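# Set the orange cup upright inside the black bowl

## Task

Put the orange cup into the black bowl so that it stands upright with its opening pointing up, and it must stay that way once the robot lets go.

## Robot and tools

Robot: two arms on a table. left_arm sits on the +y side at about (-0.030, +0.275, 0) m and carries a left hand. right_arm sits at about (-0.011, -0.325, 0) m and carries a right hand. Arm names do not match image sides. Behind the arms is a bolted camera stand. Loose objects may get a brief push now and then.

Scene frame: origin at table height, midway between the nominal bases; +x points out over the table, +z up, left_arm toward +y. Reported end_effector_position (m) and end_effector_quat_wxyz use this frame. Reported positions can be a few cm off, more at long reach.

Hand point: a point fixed to the palm, 0.05 m in front of it and 0.15 m from the wrist face. Its +z runs along the straight fingers, +y points out of the palm, and +x runs across the palm away from the thumb on the right hand, toward the thumb on the left hand. Straight fingertips lie 0.06 to 0.07 m beyond the point along +z and 0.06 m behind it along -y. A wrist bracket on the little-finger side juts out and can strike things.

A row is 28 numbers, each in [-1, 1], always for both arms: left_arm dx, dy, dz, rx, ry, rz; left hand a, b, c, 0, 0, 0; left force_limit, speed; then the same 14 for right_arm. The six pose numbers are an offset, not a pose: they are measured in the current Hand target's own axes, from the Hand target as it stands when the action or move begins. 1.0 equals 0.6 m of travel or 180 degrees; rx, ry, rz form one rotation vector. Every row of an action counts from that same starting point, not from the row before, but the next action or call starts anew, so sending the same offset twice moves twice. Six zeros re-request the current Hand target.

Hand numbers: only the first three of the six places are used (a, b, c); the other three must be exactly 0 or the row is rejected. All zeros is a fully open hand. a curls index and middle and bends the thumb; b curls ring and little; c swings the thumb in front of the palm. With c = 1 the thumb opposes the fingers; with a near 0.5 the index tip sits near the hand point. An opposed grip suits objects about 0.035 to 0.065 m thick. force_limit maps -1 to about 0 N and +1 to 10 N at the fingertip (15 N for thumb motors). speed rises from almost 0 at -1 to full at +0.48 and stays full above; use -0.94 or lower for a soft close. To hold a grip or leave a hand unchanged, repeat its last a, b, c and its two settings. To grip harder, raise force_limit and send a more closed target.

Tools:
execute_actions(actions, cameras): actions is a list of actions, each a list of up to 15 rows, one row per 1/30 s; a short action holds its final row to fill 15 steps. An empty list returns images. cameras names which views to return (["all"], [] or names).
move(target, speed, blend, blocking, cameras): target is one 28-number row or a list of up to 15 rows, all offsets from the same Hand targets. Each hand point travels a straight path; all paths finish together within 10 s. speed is m/s, 0.002 to 4.3, default 0.25 (turns up to twice that in rad/s), one value or one per target. blend in metres rounds corners of a list; 0 stops at each. blocking=false returns after about 0.5 s while motion continues. Paths ignore obstacles and the other arm.
wait(seconds 0 to 10), stop() brakes a running move, zoom_image(camera, region [x0, y0, x1, y1], at most 504 by 504 pixels), show_instructions() shows reference pages, finished_scene(scene 1) ends the attempt for good.

Cameras: cam_head_left, cam_head_right, cam_high (896x504 each), cam_left_wrist, cam_right_wrist (616x616 fisheye).

Results: each arm's hand point pose, its Hand target (the last commanded pose after clipping, basis for the next offsets), joint positions, velocities, torques and motor temperatures. Per hand, six values each for hand_measured, hand_stopped_by (moving, target, force, stalled, fault) and hand_load_n (fingertip load in N, positive when pushed open; a drop toward 0 means the grip was lost), plus hand_force_limit and hand_speed. A move adds a "move:" line: done, off_target, moving, held or fault, with limits=paced (pose clipped) or limits=held (steps withheld). Neither done nor off_target proves contact or its absence.

Behaviour: the arms are loose. At rest a hand often sits 1 to 3 cm (up to 5) below target; another action, even all zeros, asks again, and a remaining gap can be sent as an offset. Commanded orientation is clipped to within 40 degrees of the measured one each step, and small turns can shift the hand point noticeably. Routing a path close to an arm's own base can flip its shoulder; go around instead. The scene keeps running while you think.

Avoid: anything leaving the table (fails), dropping or releasing a moving object, fast or hard contact with the table or heavy objects, pressing far past a contact, any contact between the two arms or hands, overloading fingers, and long holds at full stretch or pushes toward unreachable poses, which heat motors (MOTOR HOT at 85 °C, arm collapses at 100 °C with an OVER-TEMPERATURE FAULT). Arm stops waste time. Smooth, modest-speed motion is preferred.

Each tool is called as name([rows], argument=value, ...), one row to a line, values as JSON.

Reference images:

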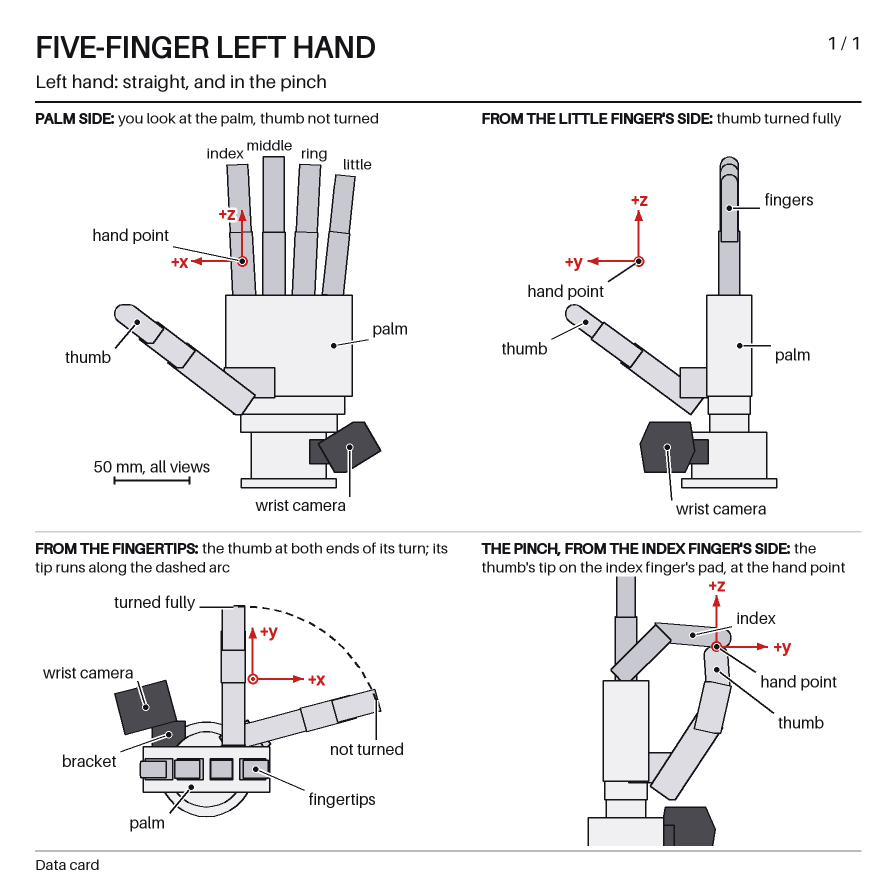

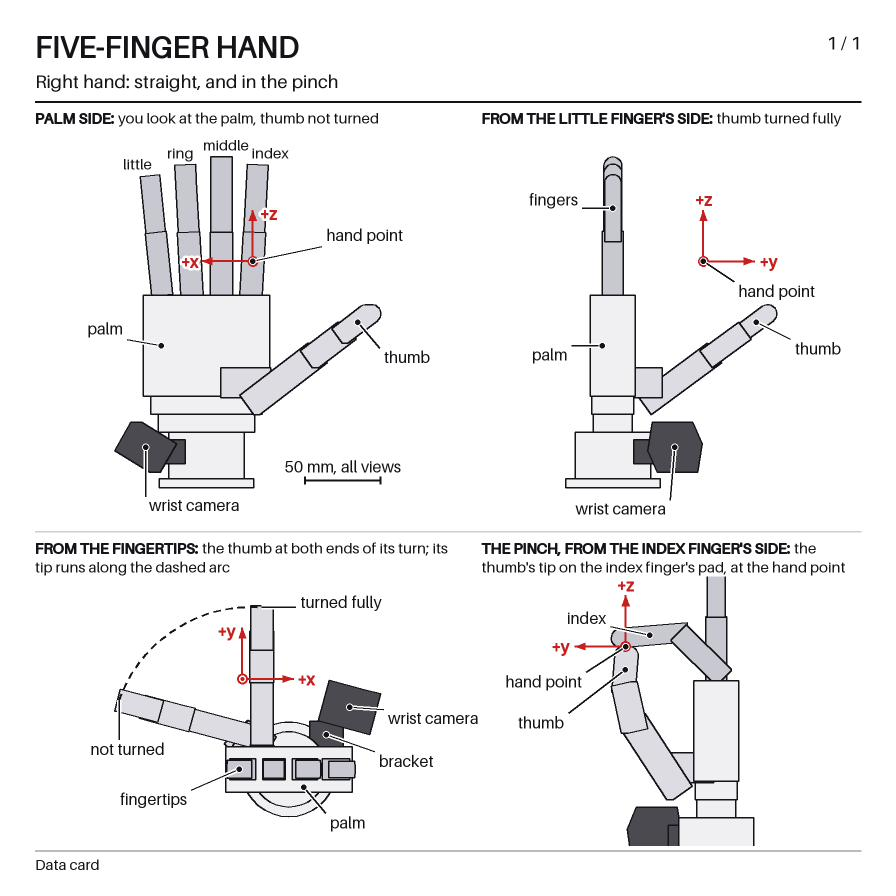

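## Session

execute_actions(actions=[])

Scene clock: 0.00 s.
left_arm: end_effector_position=(+0.3283, +0.4367, +0.1968) hand_measured=(-1.000, -1.000, -1.000, -1.000, -1.000, -1.000) hand_load_n=(+0.0, +0.0, +0.0, -0.5, +0.0, +0.0) hand_stopped_by=(target, target, target, target, target, target) hand_force_limit=0.00 hand_speed=-0.80 end_effector_quat_wxyz=(-0.005, +0.999, -0.048, +0.024) | right_arm: end_effector_position=(+0.4604, -0.3934, +0.3700) hand_measured=(-1.000, -1.000, -1.000, -1.000, -1.000, -1.000) hand_load_n=(+0.0, +0.0, +0.0, +0.0, +0.0, +0.0) hand_stopped_by=(target, target, target, target, target, target) hand_force_limit=0.00 hand_speed=-0.80 end_effector_quat_wxyz=(-0.078, +0.888, -0.435, +0.130)
Joint positions: left_arm=[0.598 1.367 1.233 -1.393 0.021 -0.872] | right_arm=[-0.085 1.608 1.983 -1.648 -0.063 -0.776]
Joint velocities: within noise
Joint torques (N m): no reading
Motor temperatures (°C): left_arm=[35 33 33 37 38 35] | right_arm=[39 38 33 31 35 29]
Heat: left arm: hottest wrist yaw 38 °C; right arm: hottest waist 39 °C.
Hand target: left_arm +0.3341, +0.4407, +0.2049; -0.012, +0.998, -0.048, +0.032 | right_arm +0.4638, -0.3938, +0.3799; -0.082, +0.886, -0.433, +0.143

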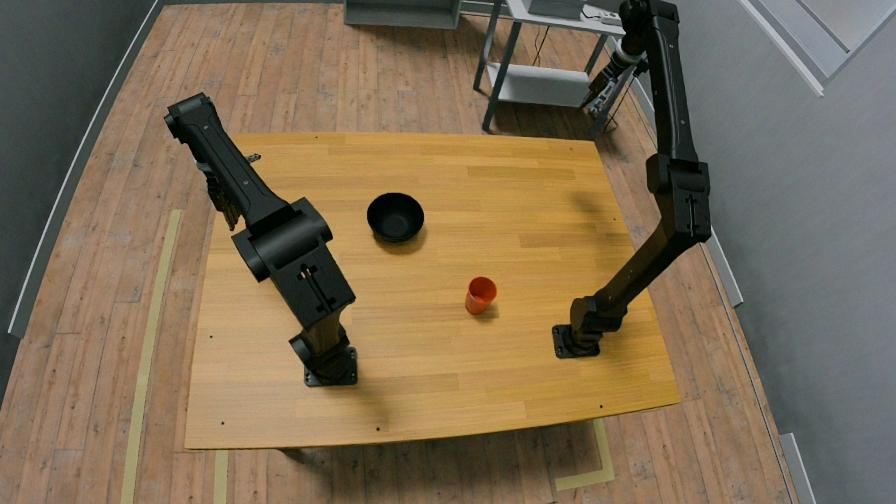

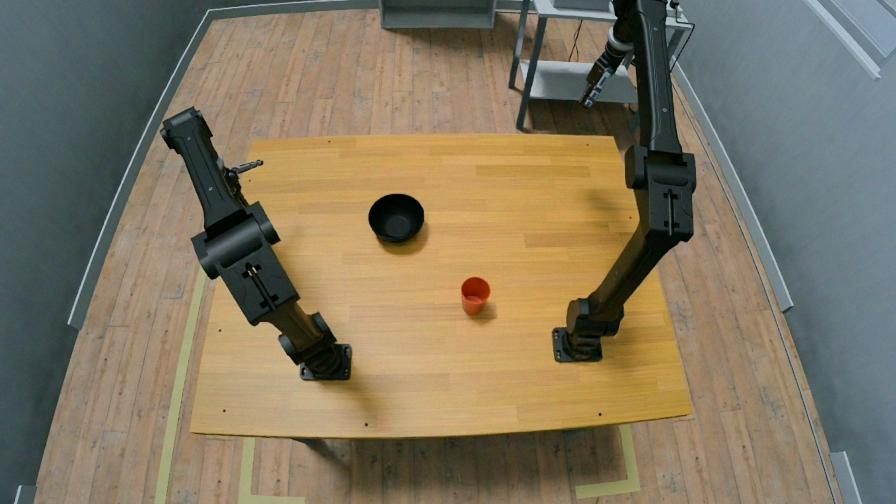

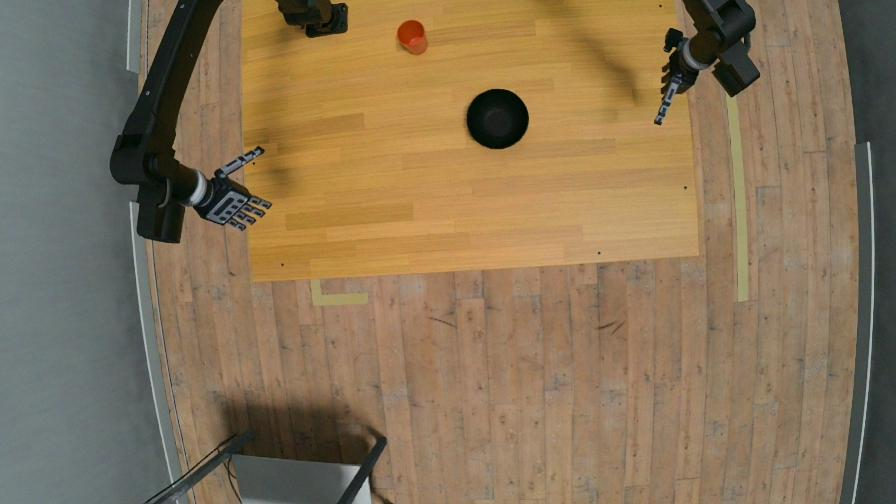

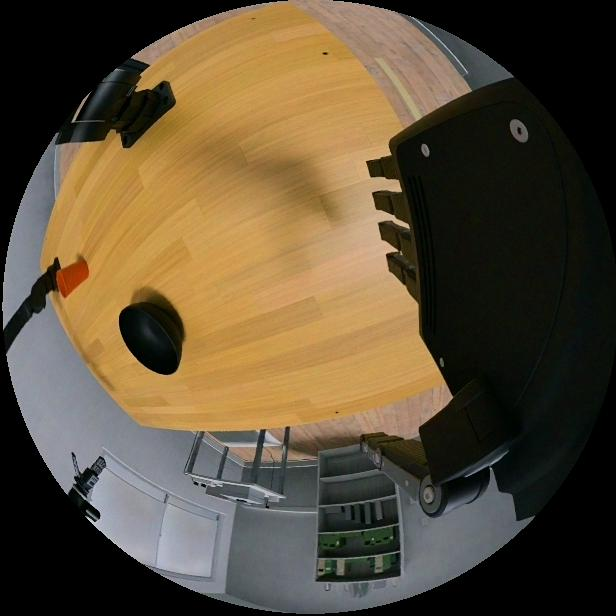

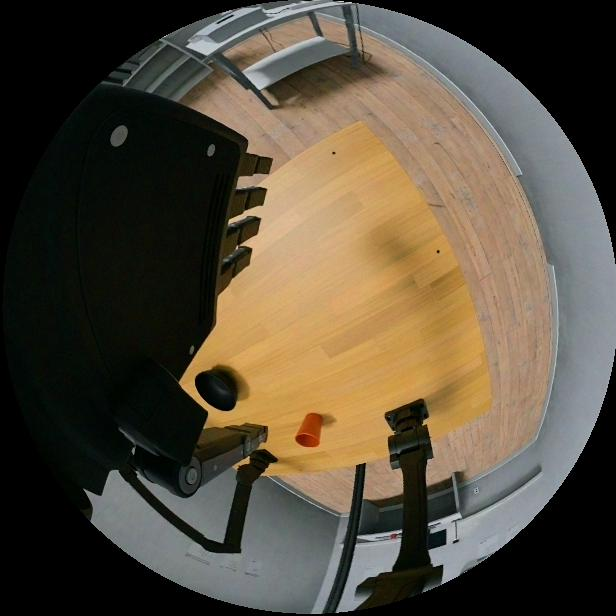

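zoom_image(camera="cam_head_left", region=[340, 170, 540, 340])

zoom_image(camera="cam_high", region=[370, 0, 570, 170])

zoom_image(camera="cam_head_right", region=[340, 170, 540, 340])

zoom_image(camera="cam_right_wrist", region=[180, 340, 380, 480])

Scaled by 2.520 from the camera's 896x504 image, which has a finer 1280x720 frame.

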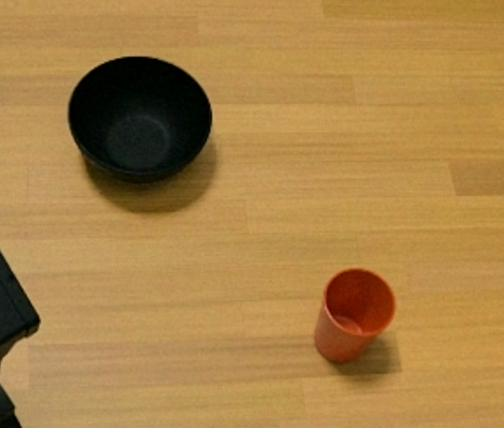

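Scaled by 2.520 from the camera's 896x504 image, which has a finer 1280x720 frame.

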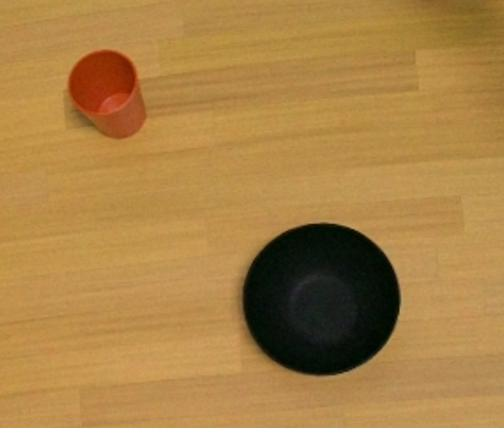

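Scaled by 2.520 from the camera's 896x504 image, which has a finer 1280x720 frame.

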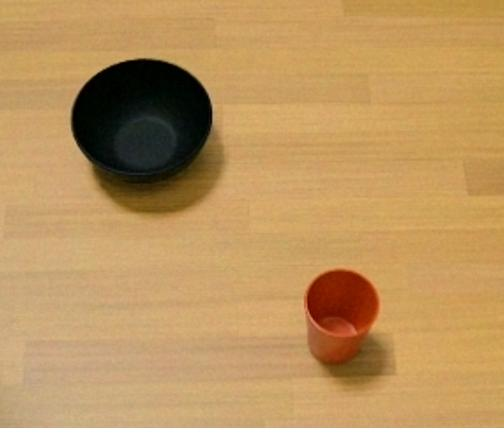

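Scaled by 2.520 from the camera's 616x616 image, which has a finer 880x880 frame.

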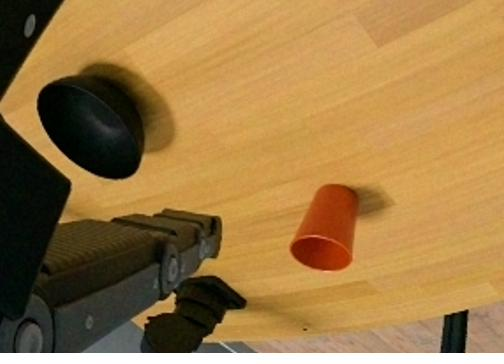

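move(target=[-0.0042, 0.476, -0.1383, 0.1126, 0.1065, 0.7332, -0.47, 0, 1, 0, 0, 0, 0, -0.3, 0, 0, 0, 0, 0, 0, 0, 0, 0, 0, 0, 0, 0, -0.8], speed=0.25, cameras=["cam_head_right", "cam_left_wrist"])

Scene clock: 385.23 s.
left_arm: end_effector_position=(+0.2844, +0.1602, +0.2572) hand_measured=(+1.000, -1.000, -1.000, -1.000, -1.000, -0.954) hand_load_n=(+0.0, +0.0, +0.0, +0.0, +0.0, +0.0) hand_stopped_by=(target, target, target, target, target, target) hand_force_limit=0.00 hand_speed=-0.30 end_effector_quat_wxyz=(+0.138, -0.348, +0.920, -0.118) | right_arm: end_effector_position=(+0.4604, -0.3934, +0.3700) hand_measured=(-1.000, -1.000, -1.000, -1.000, -1.000, -1.000) hand_load_n=(+0.0, +0.0, +0.0, +0.0, +0.0, +0.0) hand_stopped_by=(target, target, target, target, target, target) hand_force_limit=0.00 hand_speed=-0.80 end_effector_quat_wxyz=(-0.078, +0.888, -0.435, +0.130)
Joint positions: left_arm=[-0.36 1.13 1.208 -1.284 -0.004 0.493] | right_arm=[-0.085 1.608 1.983 -1.648 -0.063 -0.776]
Joint torques (N m): left_arm=[0.79 -8 10.73 1.55 0.02 0.38] | right_arm=[-1.44 -12.16 9.09 1.05 0.06 -0.01]
Motor temperatures (°C): left_arm=[33 34 43 33 34 30] | right_arm=[36 40 41 29 31 27]
Heat: left arm: hottest elbow 43 °C; right arm: hottest elbow 41 °C.
Hand target: left_arm +0.2990, +0.1552, +0.2799; +0.166, -0.334, +0.917, -0.139 | right_arm +0.4638, -0.3938, +0.3799; -0.082, +0.886, -0.433, +0.143
Off the commanded pose: left_arm 0.028 m, 4 deg | right_arm 0.010 m, 2 deg.
move: off_target (left_arm)
camera_calibration:
cam_left_wrist: T_world_to_cam=[[0.390035, -0.890604, 0.233875, -0.0272734], [-0.913245, -0.34168, 0.221898, 0.262714], [-0.117713, -0.300134, -0.946606, 0.436124], [0, 0, 0, 1]] pos_world=[0.301897, 0.19637, 0.36092]
Images, in order (width x height): cam_head_right 896x504, cam_left_wrist 616x616.

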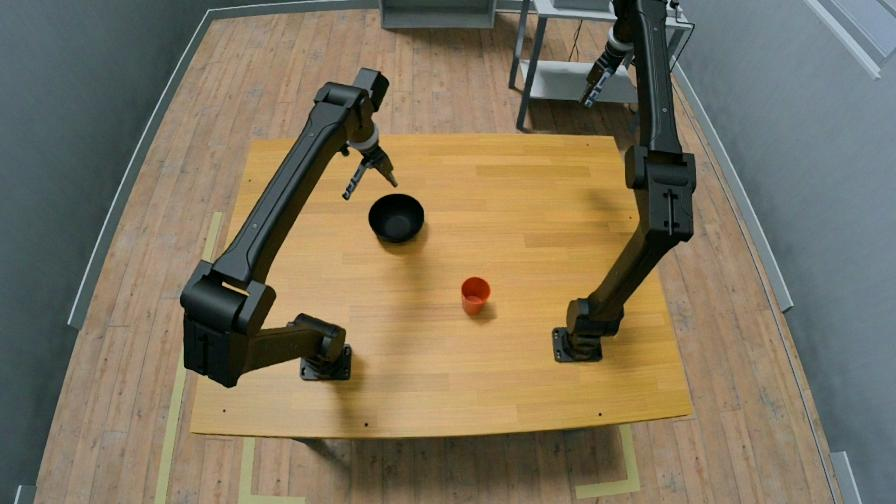

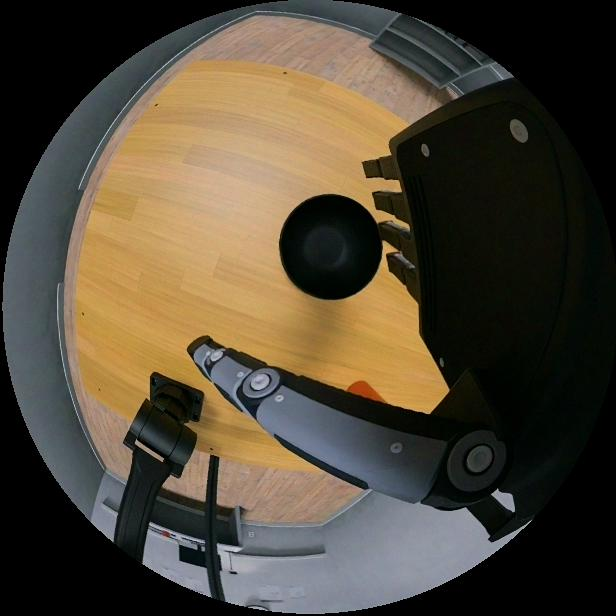

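move(target=[0.4555, -0.0778, 0.017, 0.2973, -0.0597, 0.5327, -0.47, 0, 1, 0, 0, 0, 0, -0.3, 0, 0, 0, 0, 0, 0, 0, 0, 0, 0, 0, 0, 0, -0.8], speed=0.25, cameras=["all"])

Scene clock: 480.20 s.
left_arm: end_effector_position=(+0.1326, -0.0574, +0.2304) hand_measured=(+1.000, -1.000, -1.000, -1.000, -1.000, -0.954) hand_load_n=(+0.0, +0.0, +0.0, +0.0, +0.0, +0.0) hand_stopped_by=(target, target, target, target, target, target) hand_force_limit=0.00 hand_speed=-0.30 end_effector_quat_wxyz=(+0.394, +0.511, +0.703, -0.298) | right_arm: end_effector_position=(+0.4604, -0.3934, +0.3700) hand_measured=(-1.000, -1.000, -1.000, -1.000, -1.000, -1.000) hand_load_n=(+0.0, +0.0, +0.0, +0.0, +0.0, +0.0) hand_stopped_by=(target, target, target, target, target, target) hand_force_limit=0.00 hand_speed=-0.80 end_effector_quat_wxyz=(-0.078, +0.888, -0.435, +0.130)
Joint positions: left_arm=[-1.28 0.681 0.612 -0.468 0.002 1.551] | right_arm=[-0.085 1.608 1.983 -1.648 -0.063 -0.776]
Joint torques (N m): left_arm=[0.79 -1.08 7.36 2.93 0.17 0.38] | right_arm=[-1.79 -11.93 9.09 0.92 0 -0.04]
Motor temperatures (°C): left_arm=[32 33 50 32 33 30] | right_arm=[36 40 42 29 31 27]
Heat: left arm: hottest elbow 50 °C; right arm: hottest elbow 42 °C.
Hand target: left_arm +0.1323, -0.0609, +0.2302; +0.401, +0.519, +0.693, -0.300 | right_arm +0.4638, -0.3938, +0.3799; -0.082, +0.886, -0.433, +0.143
Off the commanded pose: left_arm 0.003 m, 2 deg | right_arm 0.010 m, 2 deg.
move: done
camera_calibration:
cam_left_wrist: T_world_to_cam=[[-0.957682, -0.169771, -0.232429, 0.171947], [-0.0350289, 0.870269, -0.49133, 0.173036], [0.285689, -0.462396, -0.839387, 0.240025], [0, 0, 0, 1]] pos_world=[0.102159, -0.0104098, 0.326458]

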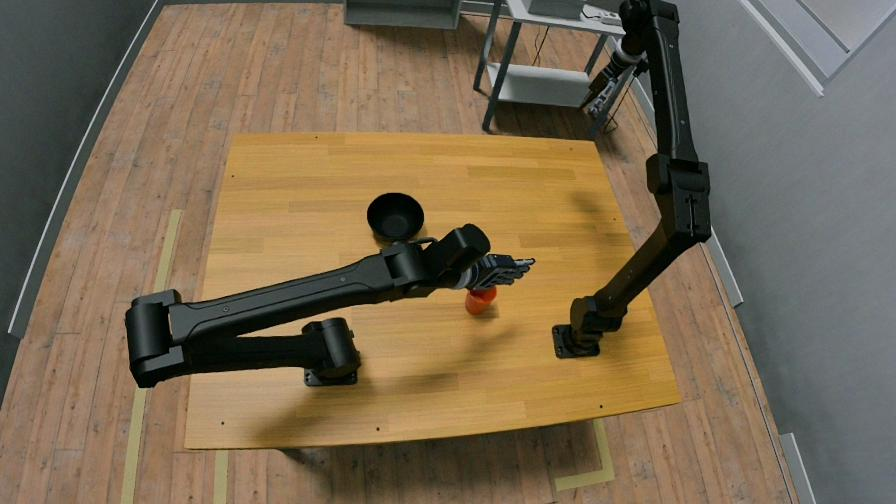

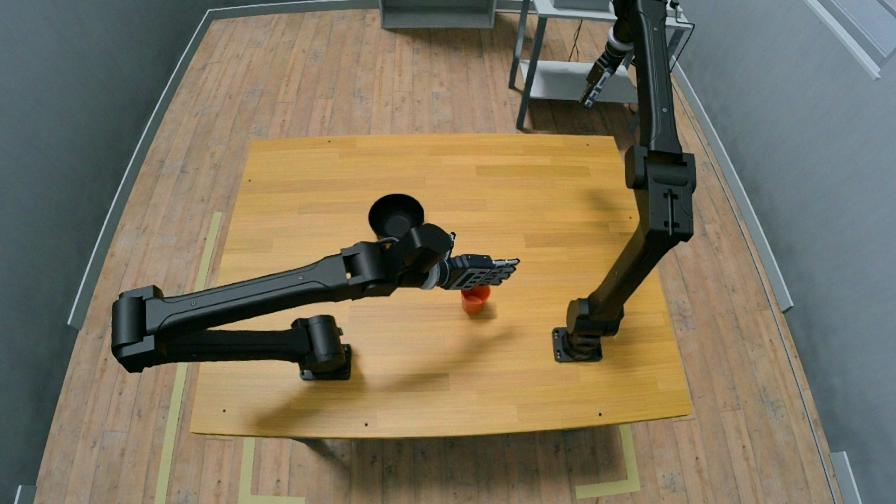

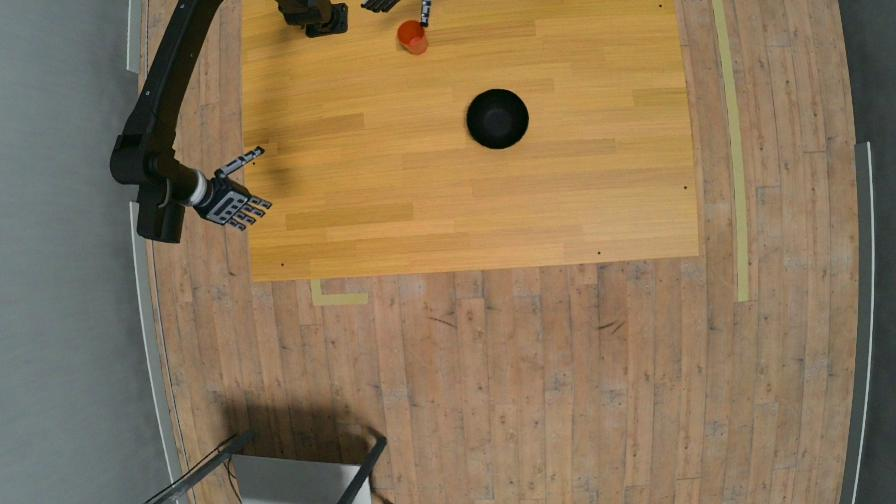

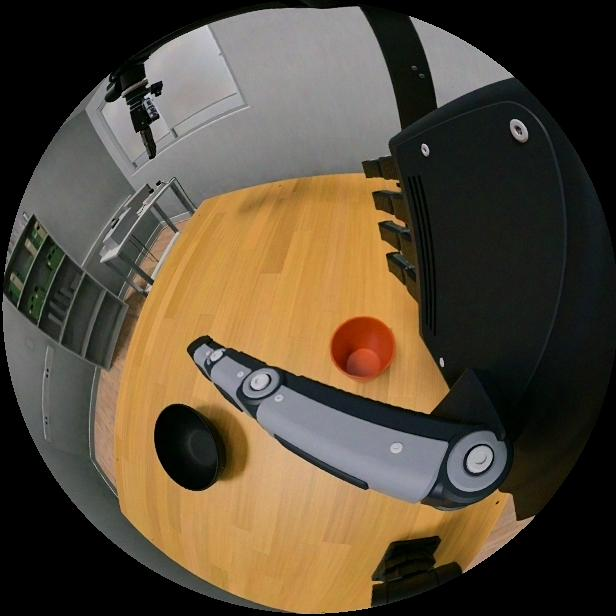

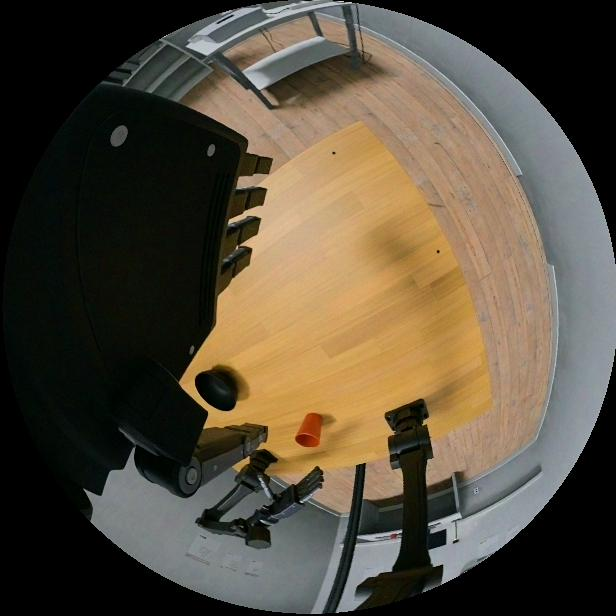

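zoom_image(camera="cam_left_wrist", region=[180, 260, 480, 560])

zoom_image(camera="cam_head_right", region=[360, 200, 560, 370])

zoom_image(camera="cam_head_left", region=[360, 200, 560, 370])

Scaled by 1.680 from the camera's 616x616 image, which has a finer 880x880 frame.

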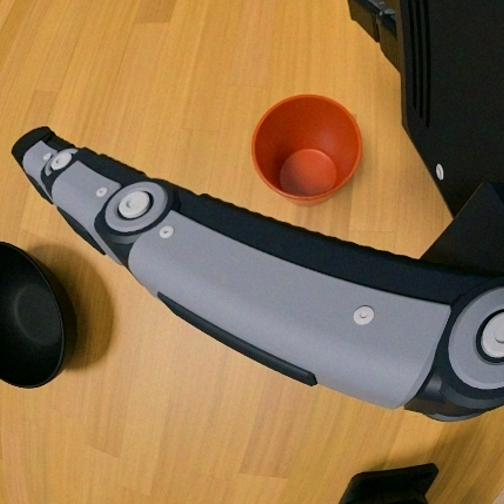

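Scaled by 2.520 from the camera's 896x504 image, which has a finer 1280x720 frame.

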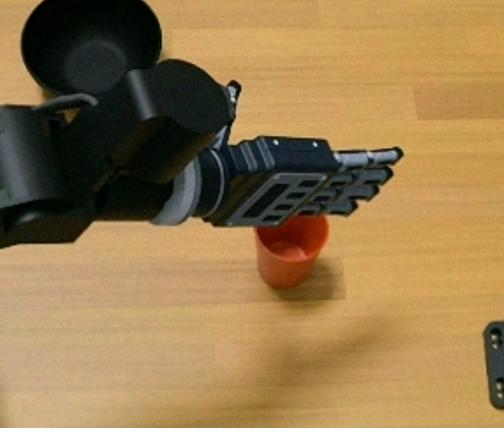

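Scaled by 2.520 from the camera's 896x504 image, which has a finer 1280x720 frame.

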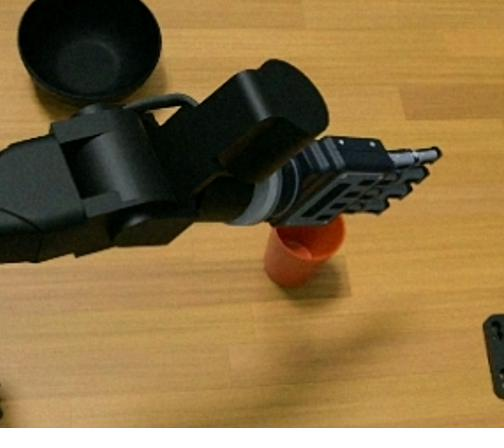

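zoom_image(camera="cam_left_wrist", region=[310, 300, 420, 400])

Scaled by 4.582 from the camera's 616x616 image, which has a finer 880x880 frame.

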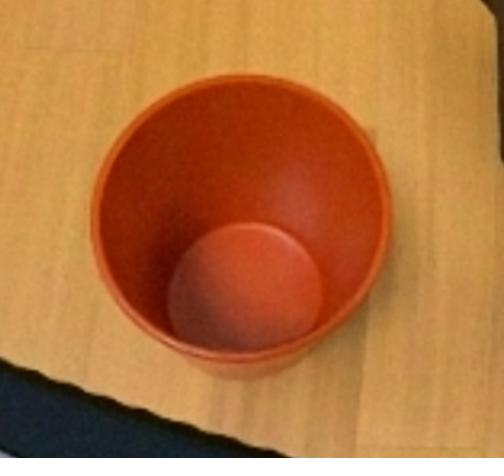

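move(target=[0.0790, -0.0290, 0.0633, 0, 0, 0, -0.47, 0, 1, 0, 0, 0, 0, -0.3, 0, 0, 0, 0, 0, 0, 0, 0, 0, 0, 0, 0, 0, -0.8], speed=0.15, cameras=["cam_left_wrist", "cam_head_left", "cam_head_right"])

zoom_image(camera="cam_left_wrist", region=[180, 160, 480, 460])

zoom_image(camera="cam_head_right", region=[420, 220, 540, 340])

Scene clock: 653.07 s.
left_arm: end_effector_position=(+0.1200, -0.0722, +0.1734) hand_measured=(+1.000, -1.000, -1.000, -1.000, -1.000, -0.954) hand_load_n=(+0.0, +0.0, +0.0, +0.0, +0.0, +0.0) hand_stopped_by=(target, target, target, target, target, target) hand_force_limit=0.00 hand_speed=-0.30 end_effector_quat_wxyz=(+0.400, +0.524, +0.692, -0.294) | right_arm: end_effector_position=(+0.4604, -0.3934, +0.3700) hand_measured=(-1.000, -1.000, -1.000, -1.000, -1.000, -1.000) hand_load_n=(+0.0, +0.0, -0.5, +0.0, +0.0, +0.0) hand_stopped_by=(target, target, target, target, target, target) hand_force_limit=0.00 hand_speed=-0.80 end_effector_quat_wxyz=(-0.078, +0.888, -0.435, +0.130)
Joint positions: left_arm=[-1.354 0.756 0.479 -0.256 -0.057 1.552] | right_arm=[-0.085 1.608 1.983 -1.648 -0.063 -0.776]
Joint torques (N m): left_arm=[0.62 -1.03 7.24 3.15 -0.11 -0.02] | right_arm=[-1.61 -12.63 9.05 0.85 0.02 0]
Motor temperatures (°C): left_arm=[32 32 42 32 33 29] | right_arm=[35 40 42 29 30 27]
Heat: left arm: hottest elbow 42 °C; right arm: hottest elbow 42 °C.
Hand target: left_arm +0.1182, -0.0746, +0.1700; +0.401, +0.519, +0.693, -0.300 | right_arm +0.4638, -0.3938, +0.3799; -0.082, +0.886, -0.433, +0.143
Off the commanded pose: left_arm 0.004 m, 1 deg | right_arm 0.010 m, 2 deg.
move: done
camera_calibration:
cam_left_wrist: T_world_to_cam=[[-0.953871, -0.146213, -0.262206, 0.150433], [0.000556762, 0.872526, -0.488567, 0.152951], [0.300216, -0.466176, -0.832196, 0.185647], [0, 0, 0, 1]] pos_world=[0.0876742, -0.0249142, 0.268666]
Images, in order (width x height): cam_head_left 896x504, cam_head_right 896x504, cam_left_wrist 616x616.

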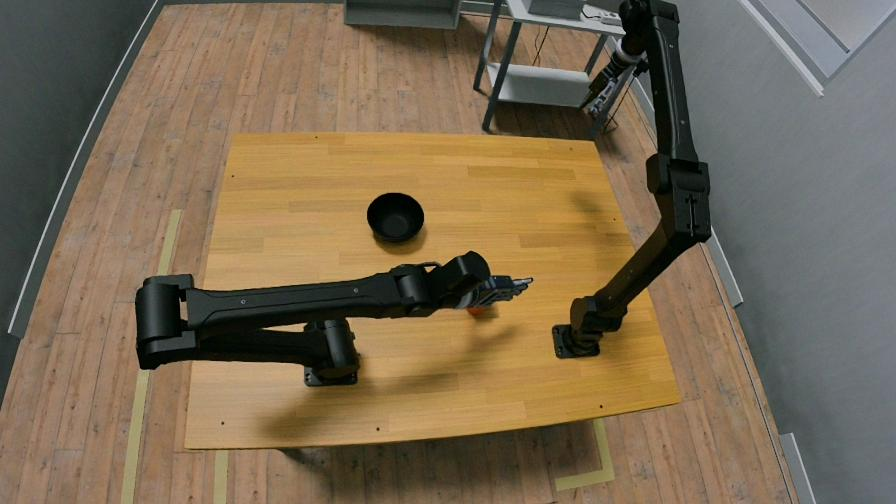

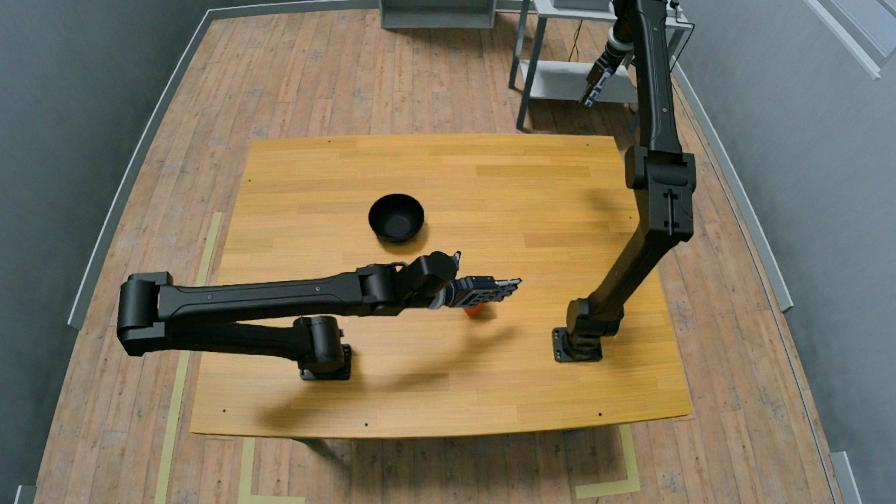

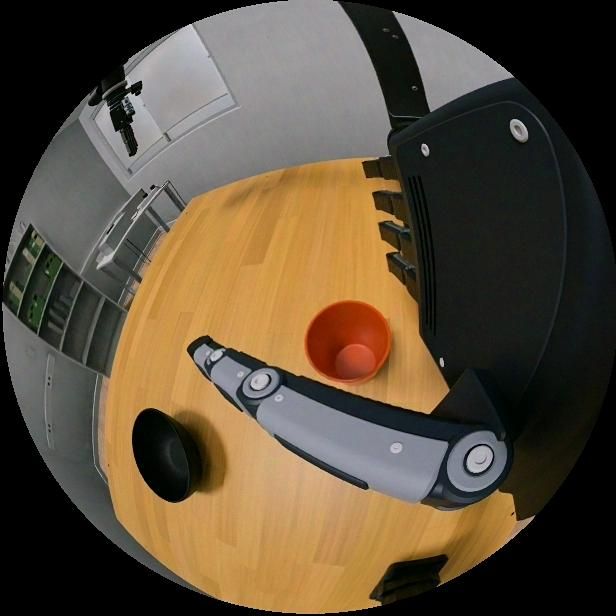

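Scaled by 1.680 from the camera's 616x616 image, which has a finer 880x880 frame.

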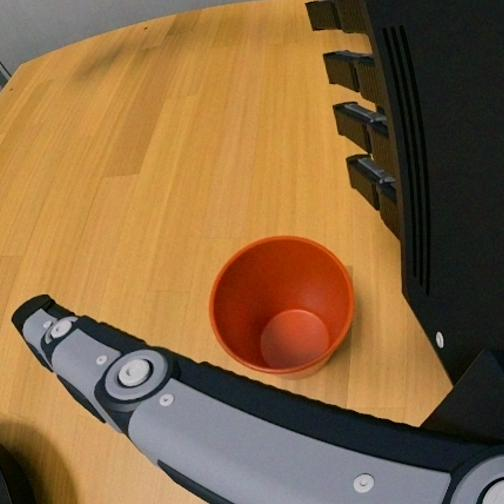

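Scaled by 4.200 from the camera's 896x504 image, which has a finer 1280x720 frame.

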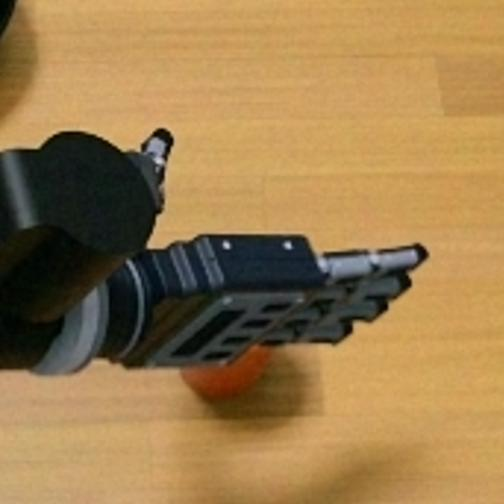

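move(target=[0.1229, 0, 0.0707, 0, 0, 0, -0.47, 0, 1, 0, 0, 0, 0, -0.3, 0, 0, 0, 0, 0, 0, 0, 0, 0, 0, 0, 0, 0, -0.8], speed=0.06, cameras=["cam_left_wrist", "cam_head_left", "cam_head_right"])

zoom_image(camera="cam_left_wrist", region=[180, 160, 480, 460])

zoom_image(camera="cam_head_right", region=[420, 220, 540, 340])

Scene clock: 698.90 s.
left_arm: end_effector_position=(+0.1205, -0.0743, +0.0888) hand_measured=(+1.000, -1.000, -1.000, -1.000, -1.000, -0.954) hand_load_n=(+0.0, +0.0, +0.0, +0.0, +0.0, +0.0) hand_stopped_by=(target, target, target, target, target, target) hand_force_limit=0.00 hand_speed=-0.30 end_effector_quat_wxyz=(+0.401, +0.524, +0.691, -0.295) | right_arm: end_effector_position=(+0.4604, -0.3934, +0.3700) hand_measured=(-1.000, -1.000, -1.000, -1.000, -1.000, -1.000) hand_load_n=(+0.0, +0.0, +0.0, +0.0, +0.0, +0.0) hand_stopped_by=(target, target, target, target, target, target) hand_force_limit=0.00 hand_speed=-0.80 end_effector_quat_wxyz=(-0.078, +0.888, -0.435, +0.130)
Joint positions: left_arm=[-1.354 0.944 0.308 0.105 -0.057 1.552] | right_arm=[-0.085 1.608 1.983 -1.648 -0.063 -0.776]
Joint torques (N m): left_arm=[0.62 -1.96 6.04 2.99 -0.1 -0.01] | right_arm=[-1.55 -12.57 9.14 1.11 0.02 -0.06]
Heat: left arm: hottest elbow 44 °C; right arm: hottest elbow 42 °C.
Hand target: left_arm +0.1182, -0.0746, +0.0850; +0.401, +0.519, +0.693, -0.300 | right_arm +0.4638, -0.3938, +0.3799; -0.082, +0.886, -0.433, +0.143
Off the commanded pose: left_arm 0.004 m, 1 deg | right_arm 0.010 m, 2 deg.
move: done
camera_calibration:
cam_left_wrist: T_world_to_cam=[[-0.953741, -0.146765, -0.262369, 0.128332], [0.000823109, 0.871457, -0.490471, 0.113528], [0.300627, -0.467998, -0.831024, 0.113854], [0, 0, 0, 1]] pos_world=[0.0880748, -0.0268167, 0.183968]
Images, in order (width x height): cam_head_left 896x504, cam_head_right 896x504, cam_left_wrist 616x616.

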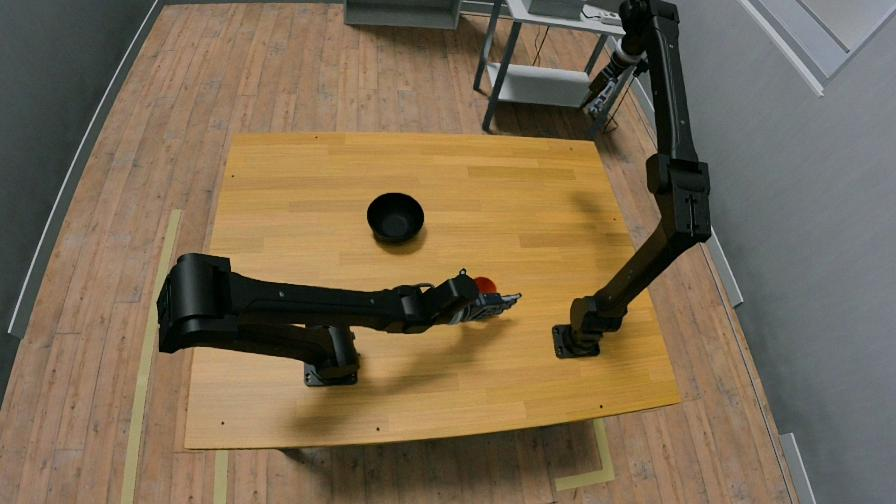

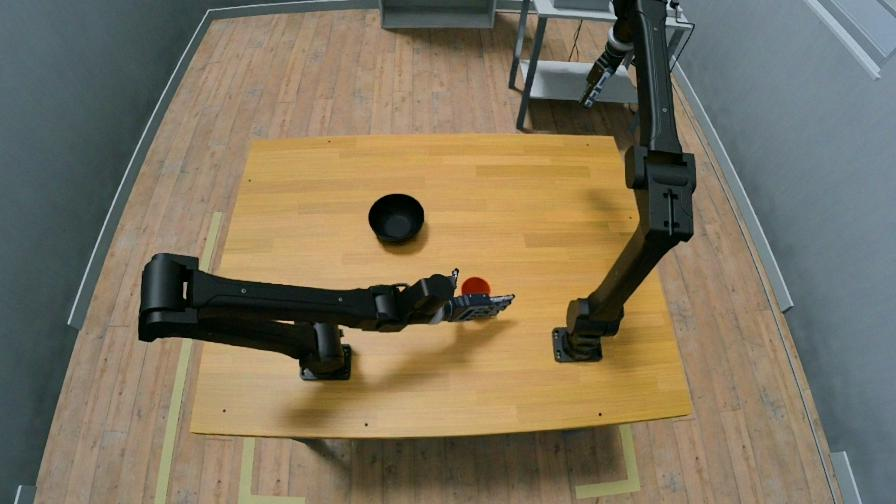

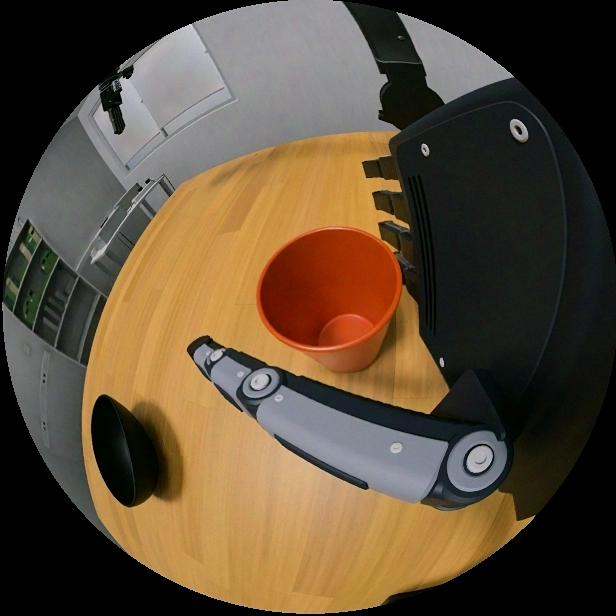

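Scaled by 1.680 from the camera's 616x616 image, which has a finer 880x880 frame.

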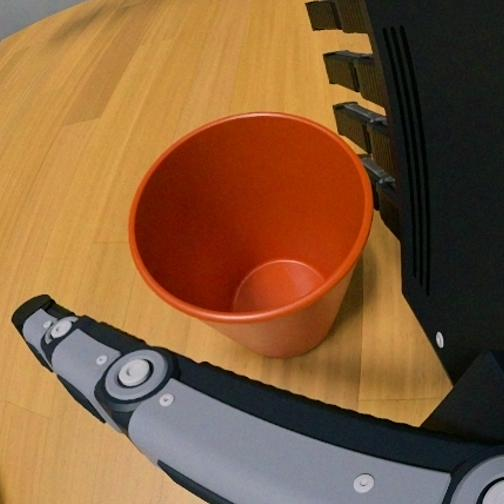

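Scaled by 4.200 from the camera's 896x504 image, which has a finer 1280x720 frame.

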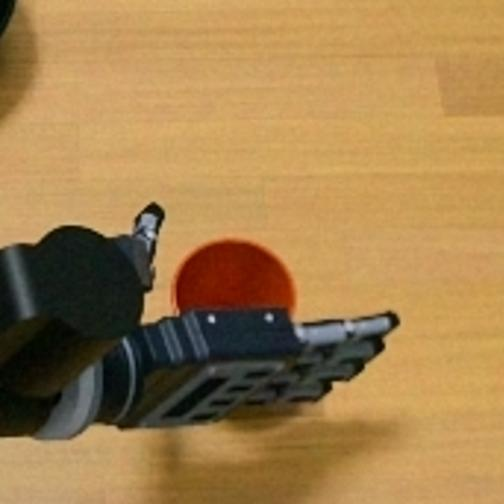

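move(target=[0.0268, -0.0083, 0.0270, 0, 0, 0, -0.47, 0, 1, 0, 0, 0, 0, -0.3, 0, 0, 0, 0, 0, 0, 0, 0, 0, 0, 0, 0, 0, -0.8], speed=0.05, cameras=["cam_left_wrist", "cam_head_left", "cam_head_right"])

zoom_image(camera="cam_left_wrist", region=[180, 160, 480, 460])

zoom_image(camera="cam_head_right", region=[420, 220, 540, 340])

Scene clock: 759.40 s.
left_arm: end_effector_position=(+0.1182, -0.0821, +0.0671) hand_measured=(+1.000, -1.000, -1.000, -1.000, -1.000, -0.954) hand_load_n=(+0.5, +0.0, +0.0, +0.0, +0.0, +0.0) hand_stopped_by=(target, target, target, target, target, target) hand_force_limit=0.00 hand_speed=-0.30 end_effector_quat_wxyz=(+0.402, +0.525, +0.690, -0.294) | right_arm: end_effector_position=(+0.4604, -0.3934, +0.3700) hand_measured=(-1.000, -1.000, -1.000, -1.000, -1.000, -1.000) hand_load_n=(+0.0, -0.5, +0.0, +0.0, +0.0, +0.0) hand_stopped_by=(target, target, target, target, target, target) hand_force_limit=0.00 hand_speed=-0.80 end_effector_quat_wxyz=(-0.078, +0.888, -0.435, +0.130)
Joint positions: left_arm=[-1.372 1.056 0.288 0.237 -0.074 1.547] | right_arm=[-0.085 1.608 1.983 -1.648 -0.063 -0.776]
Joint torques (N m): left_arm=[0.44 -2.67 5.44 2.81 -0.11 -0.06] | right_arm=[-1.79 -12.04 9.1 0.91 0.05 -0.02]
Heat: left arm: hottest elbow 41 °C; right arm: hottest elbow 42 °C.
Hand target: left_arm +0.1150, -0.0818, +0.0630; +0.401, +0.519, +0.693, -0.300 | right_arm +0.4638, -0.3938, +0.3799; -0.082, +0.886, -0.433, +0.143
Off the commanded pose: left_arm 0.005 m, 1 deg | right_arm 0.010 m, 2 deg.
move: done
camera_calibration:
cam_left_wrist: T_world_to_cam=[[-0.952837, -0.145346, -0.266413, 0.11962], [0.00404168, 0.871699, -0.490025, 0.109297], [0.303455, -0.467991, -0.83, 0.0924613], [0, 0, 0, 1]] pos_world=[0.0854784, -0.0346166, 0.162169]
Images, in order (width x height): cam_head_left 896x504, cam_head_right 896x504, cam_left_wrist 616x616.

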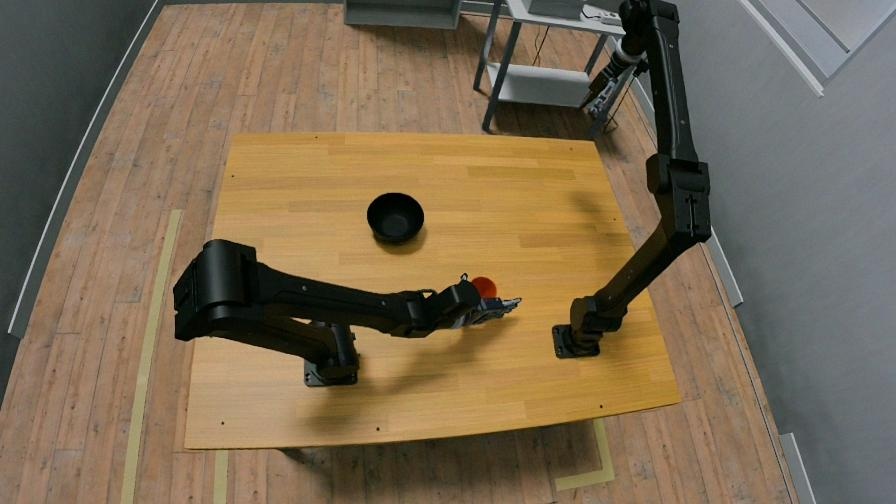

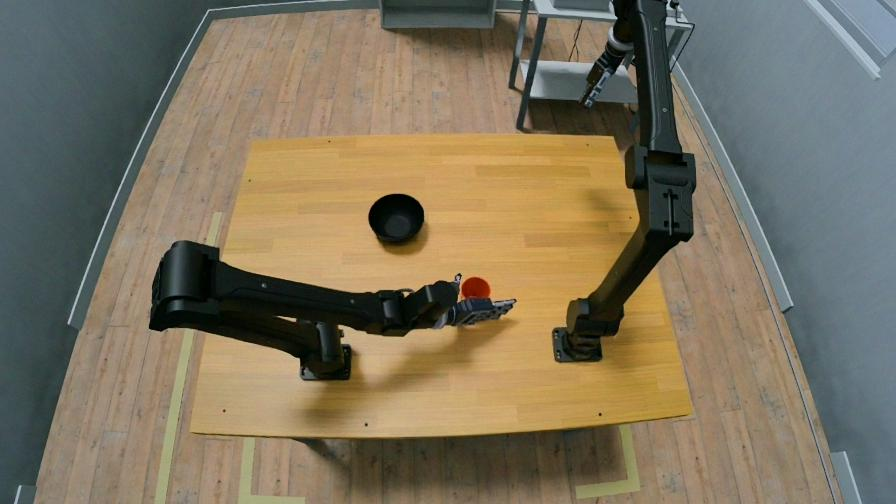

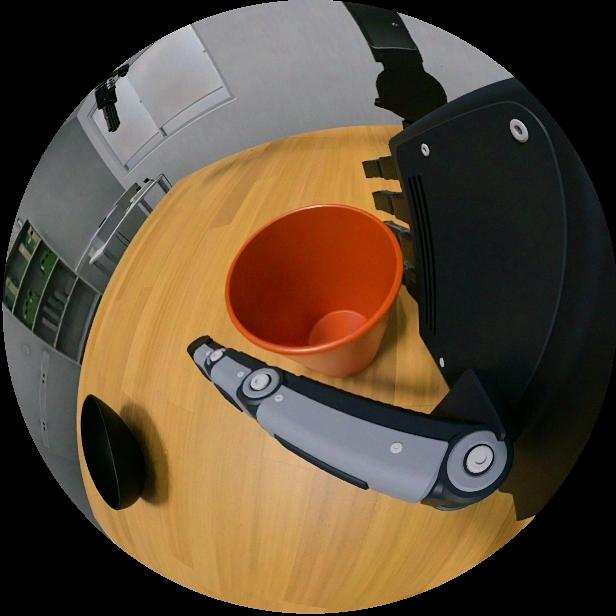

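Scaled by 1.680 from the camera's 616x616 image, which has a finer 880x880 frame.

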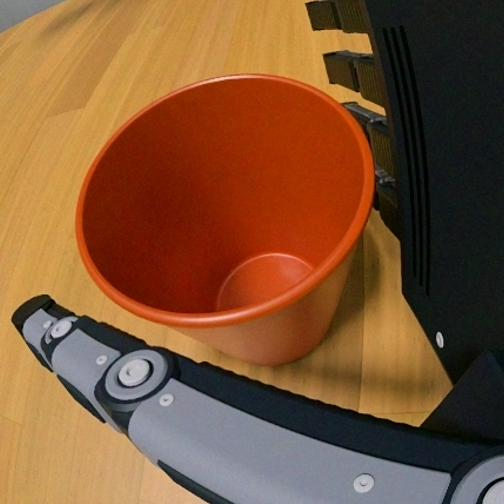

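Scaled by 4.200 from the camera's 896x504 image, which has a finer 1280x720 frame.

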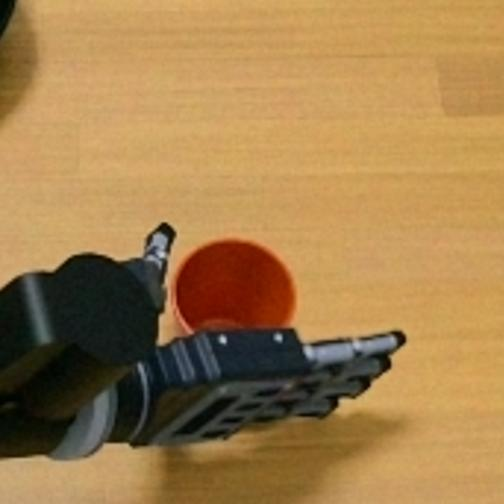

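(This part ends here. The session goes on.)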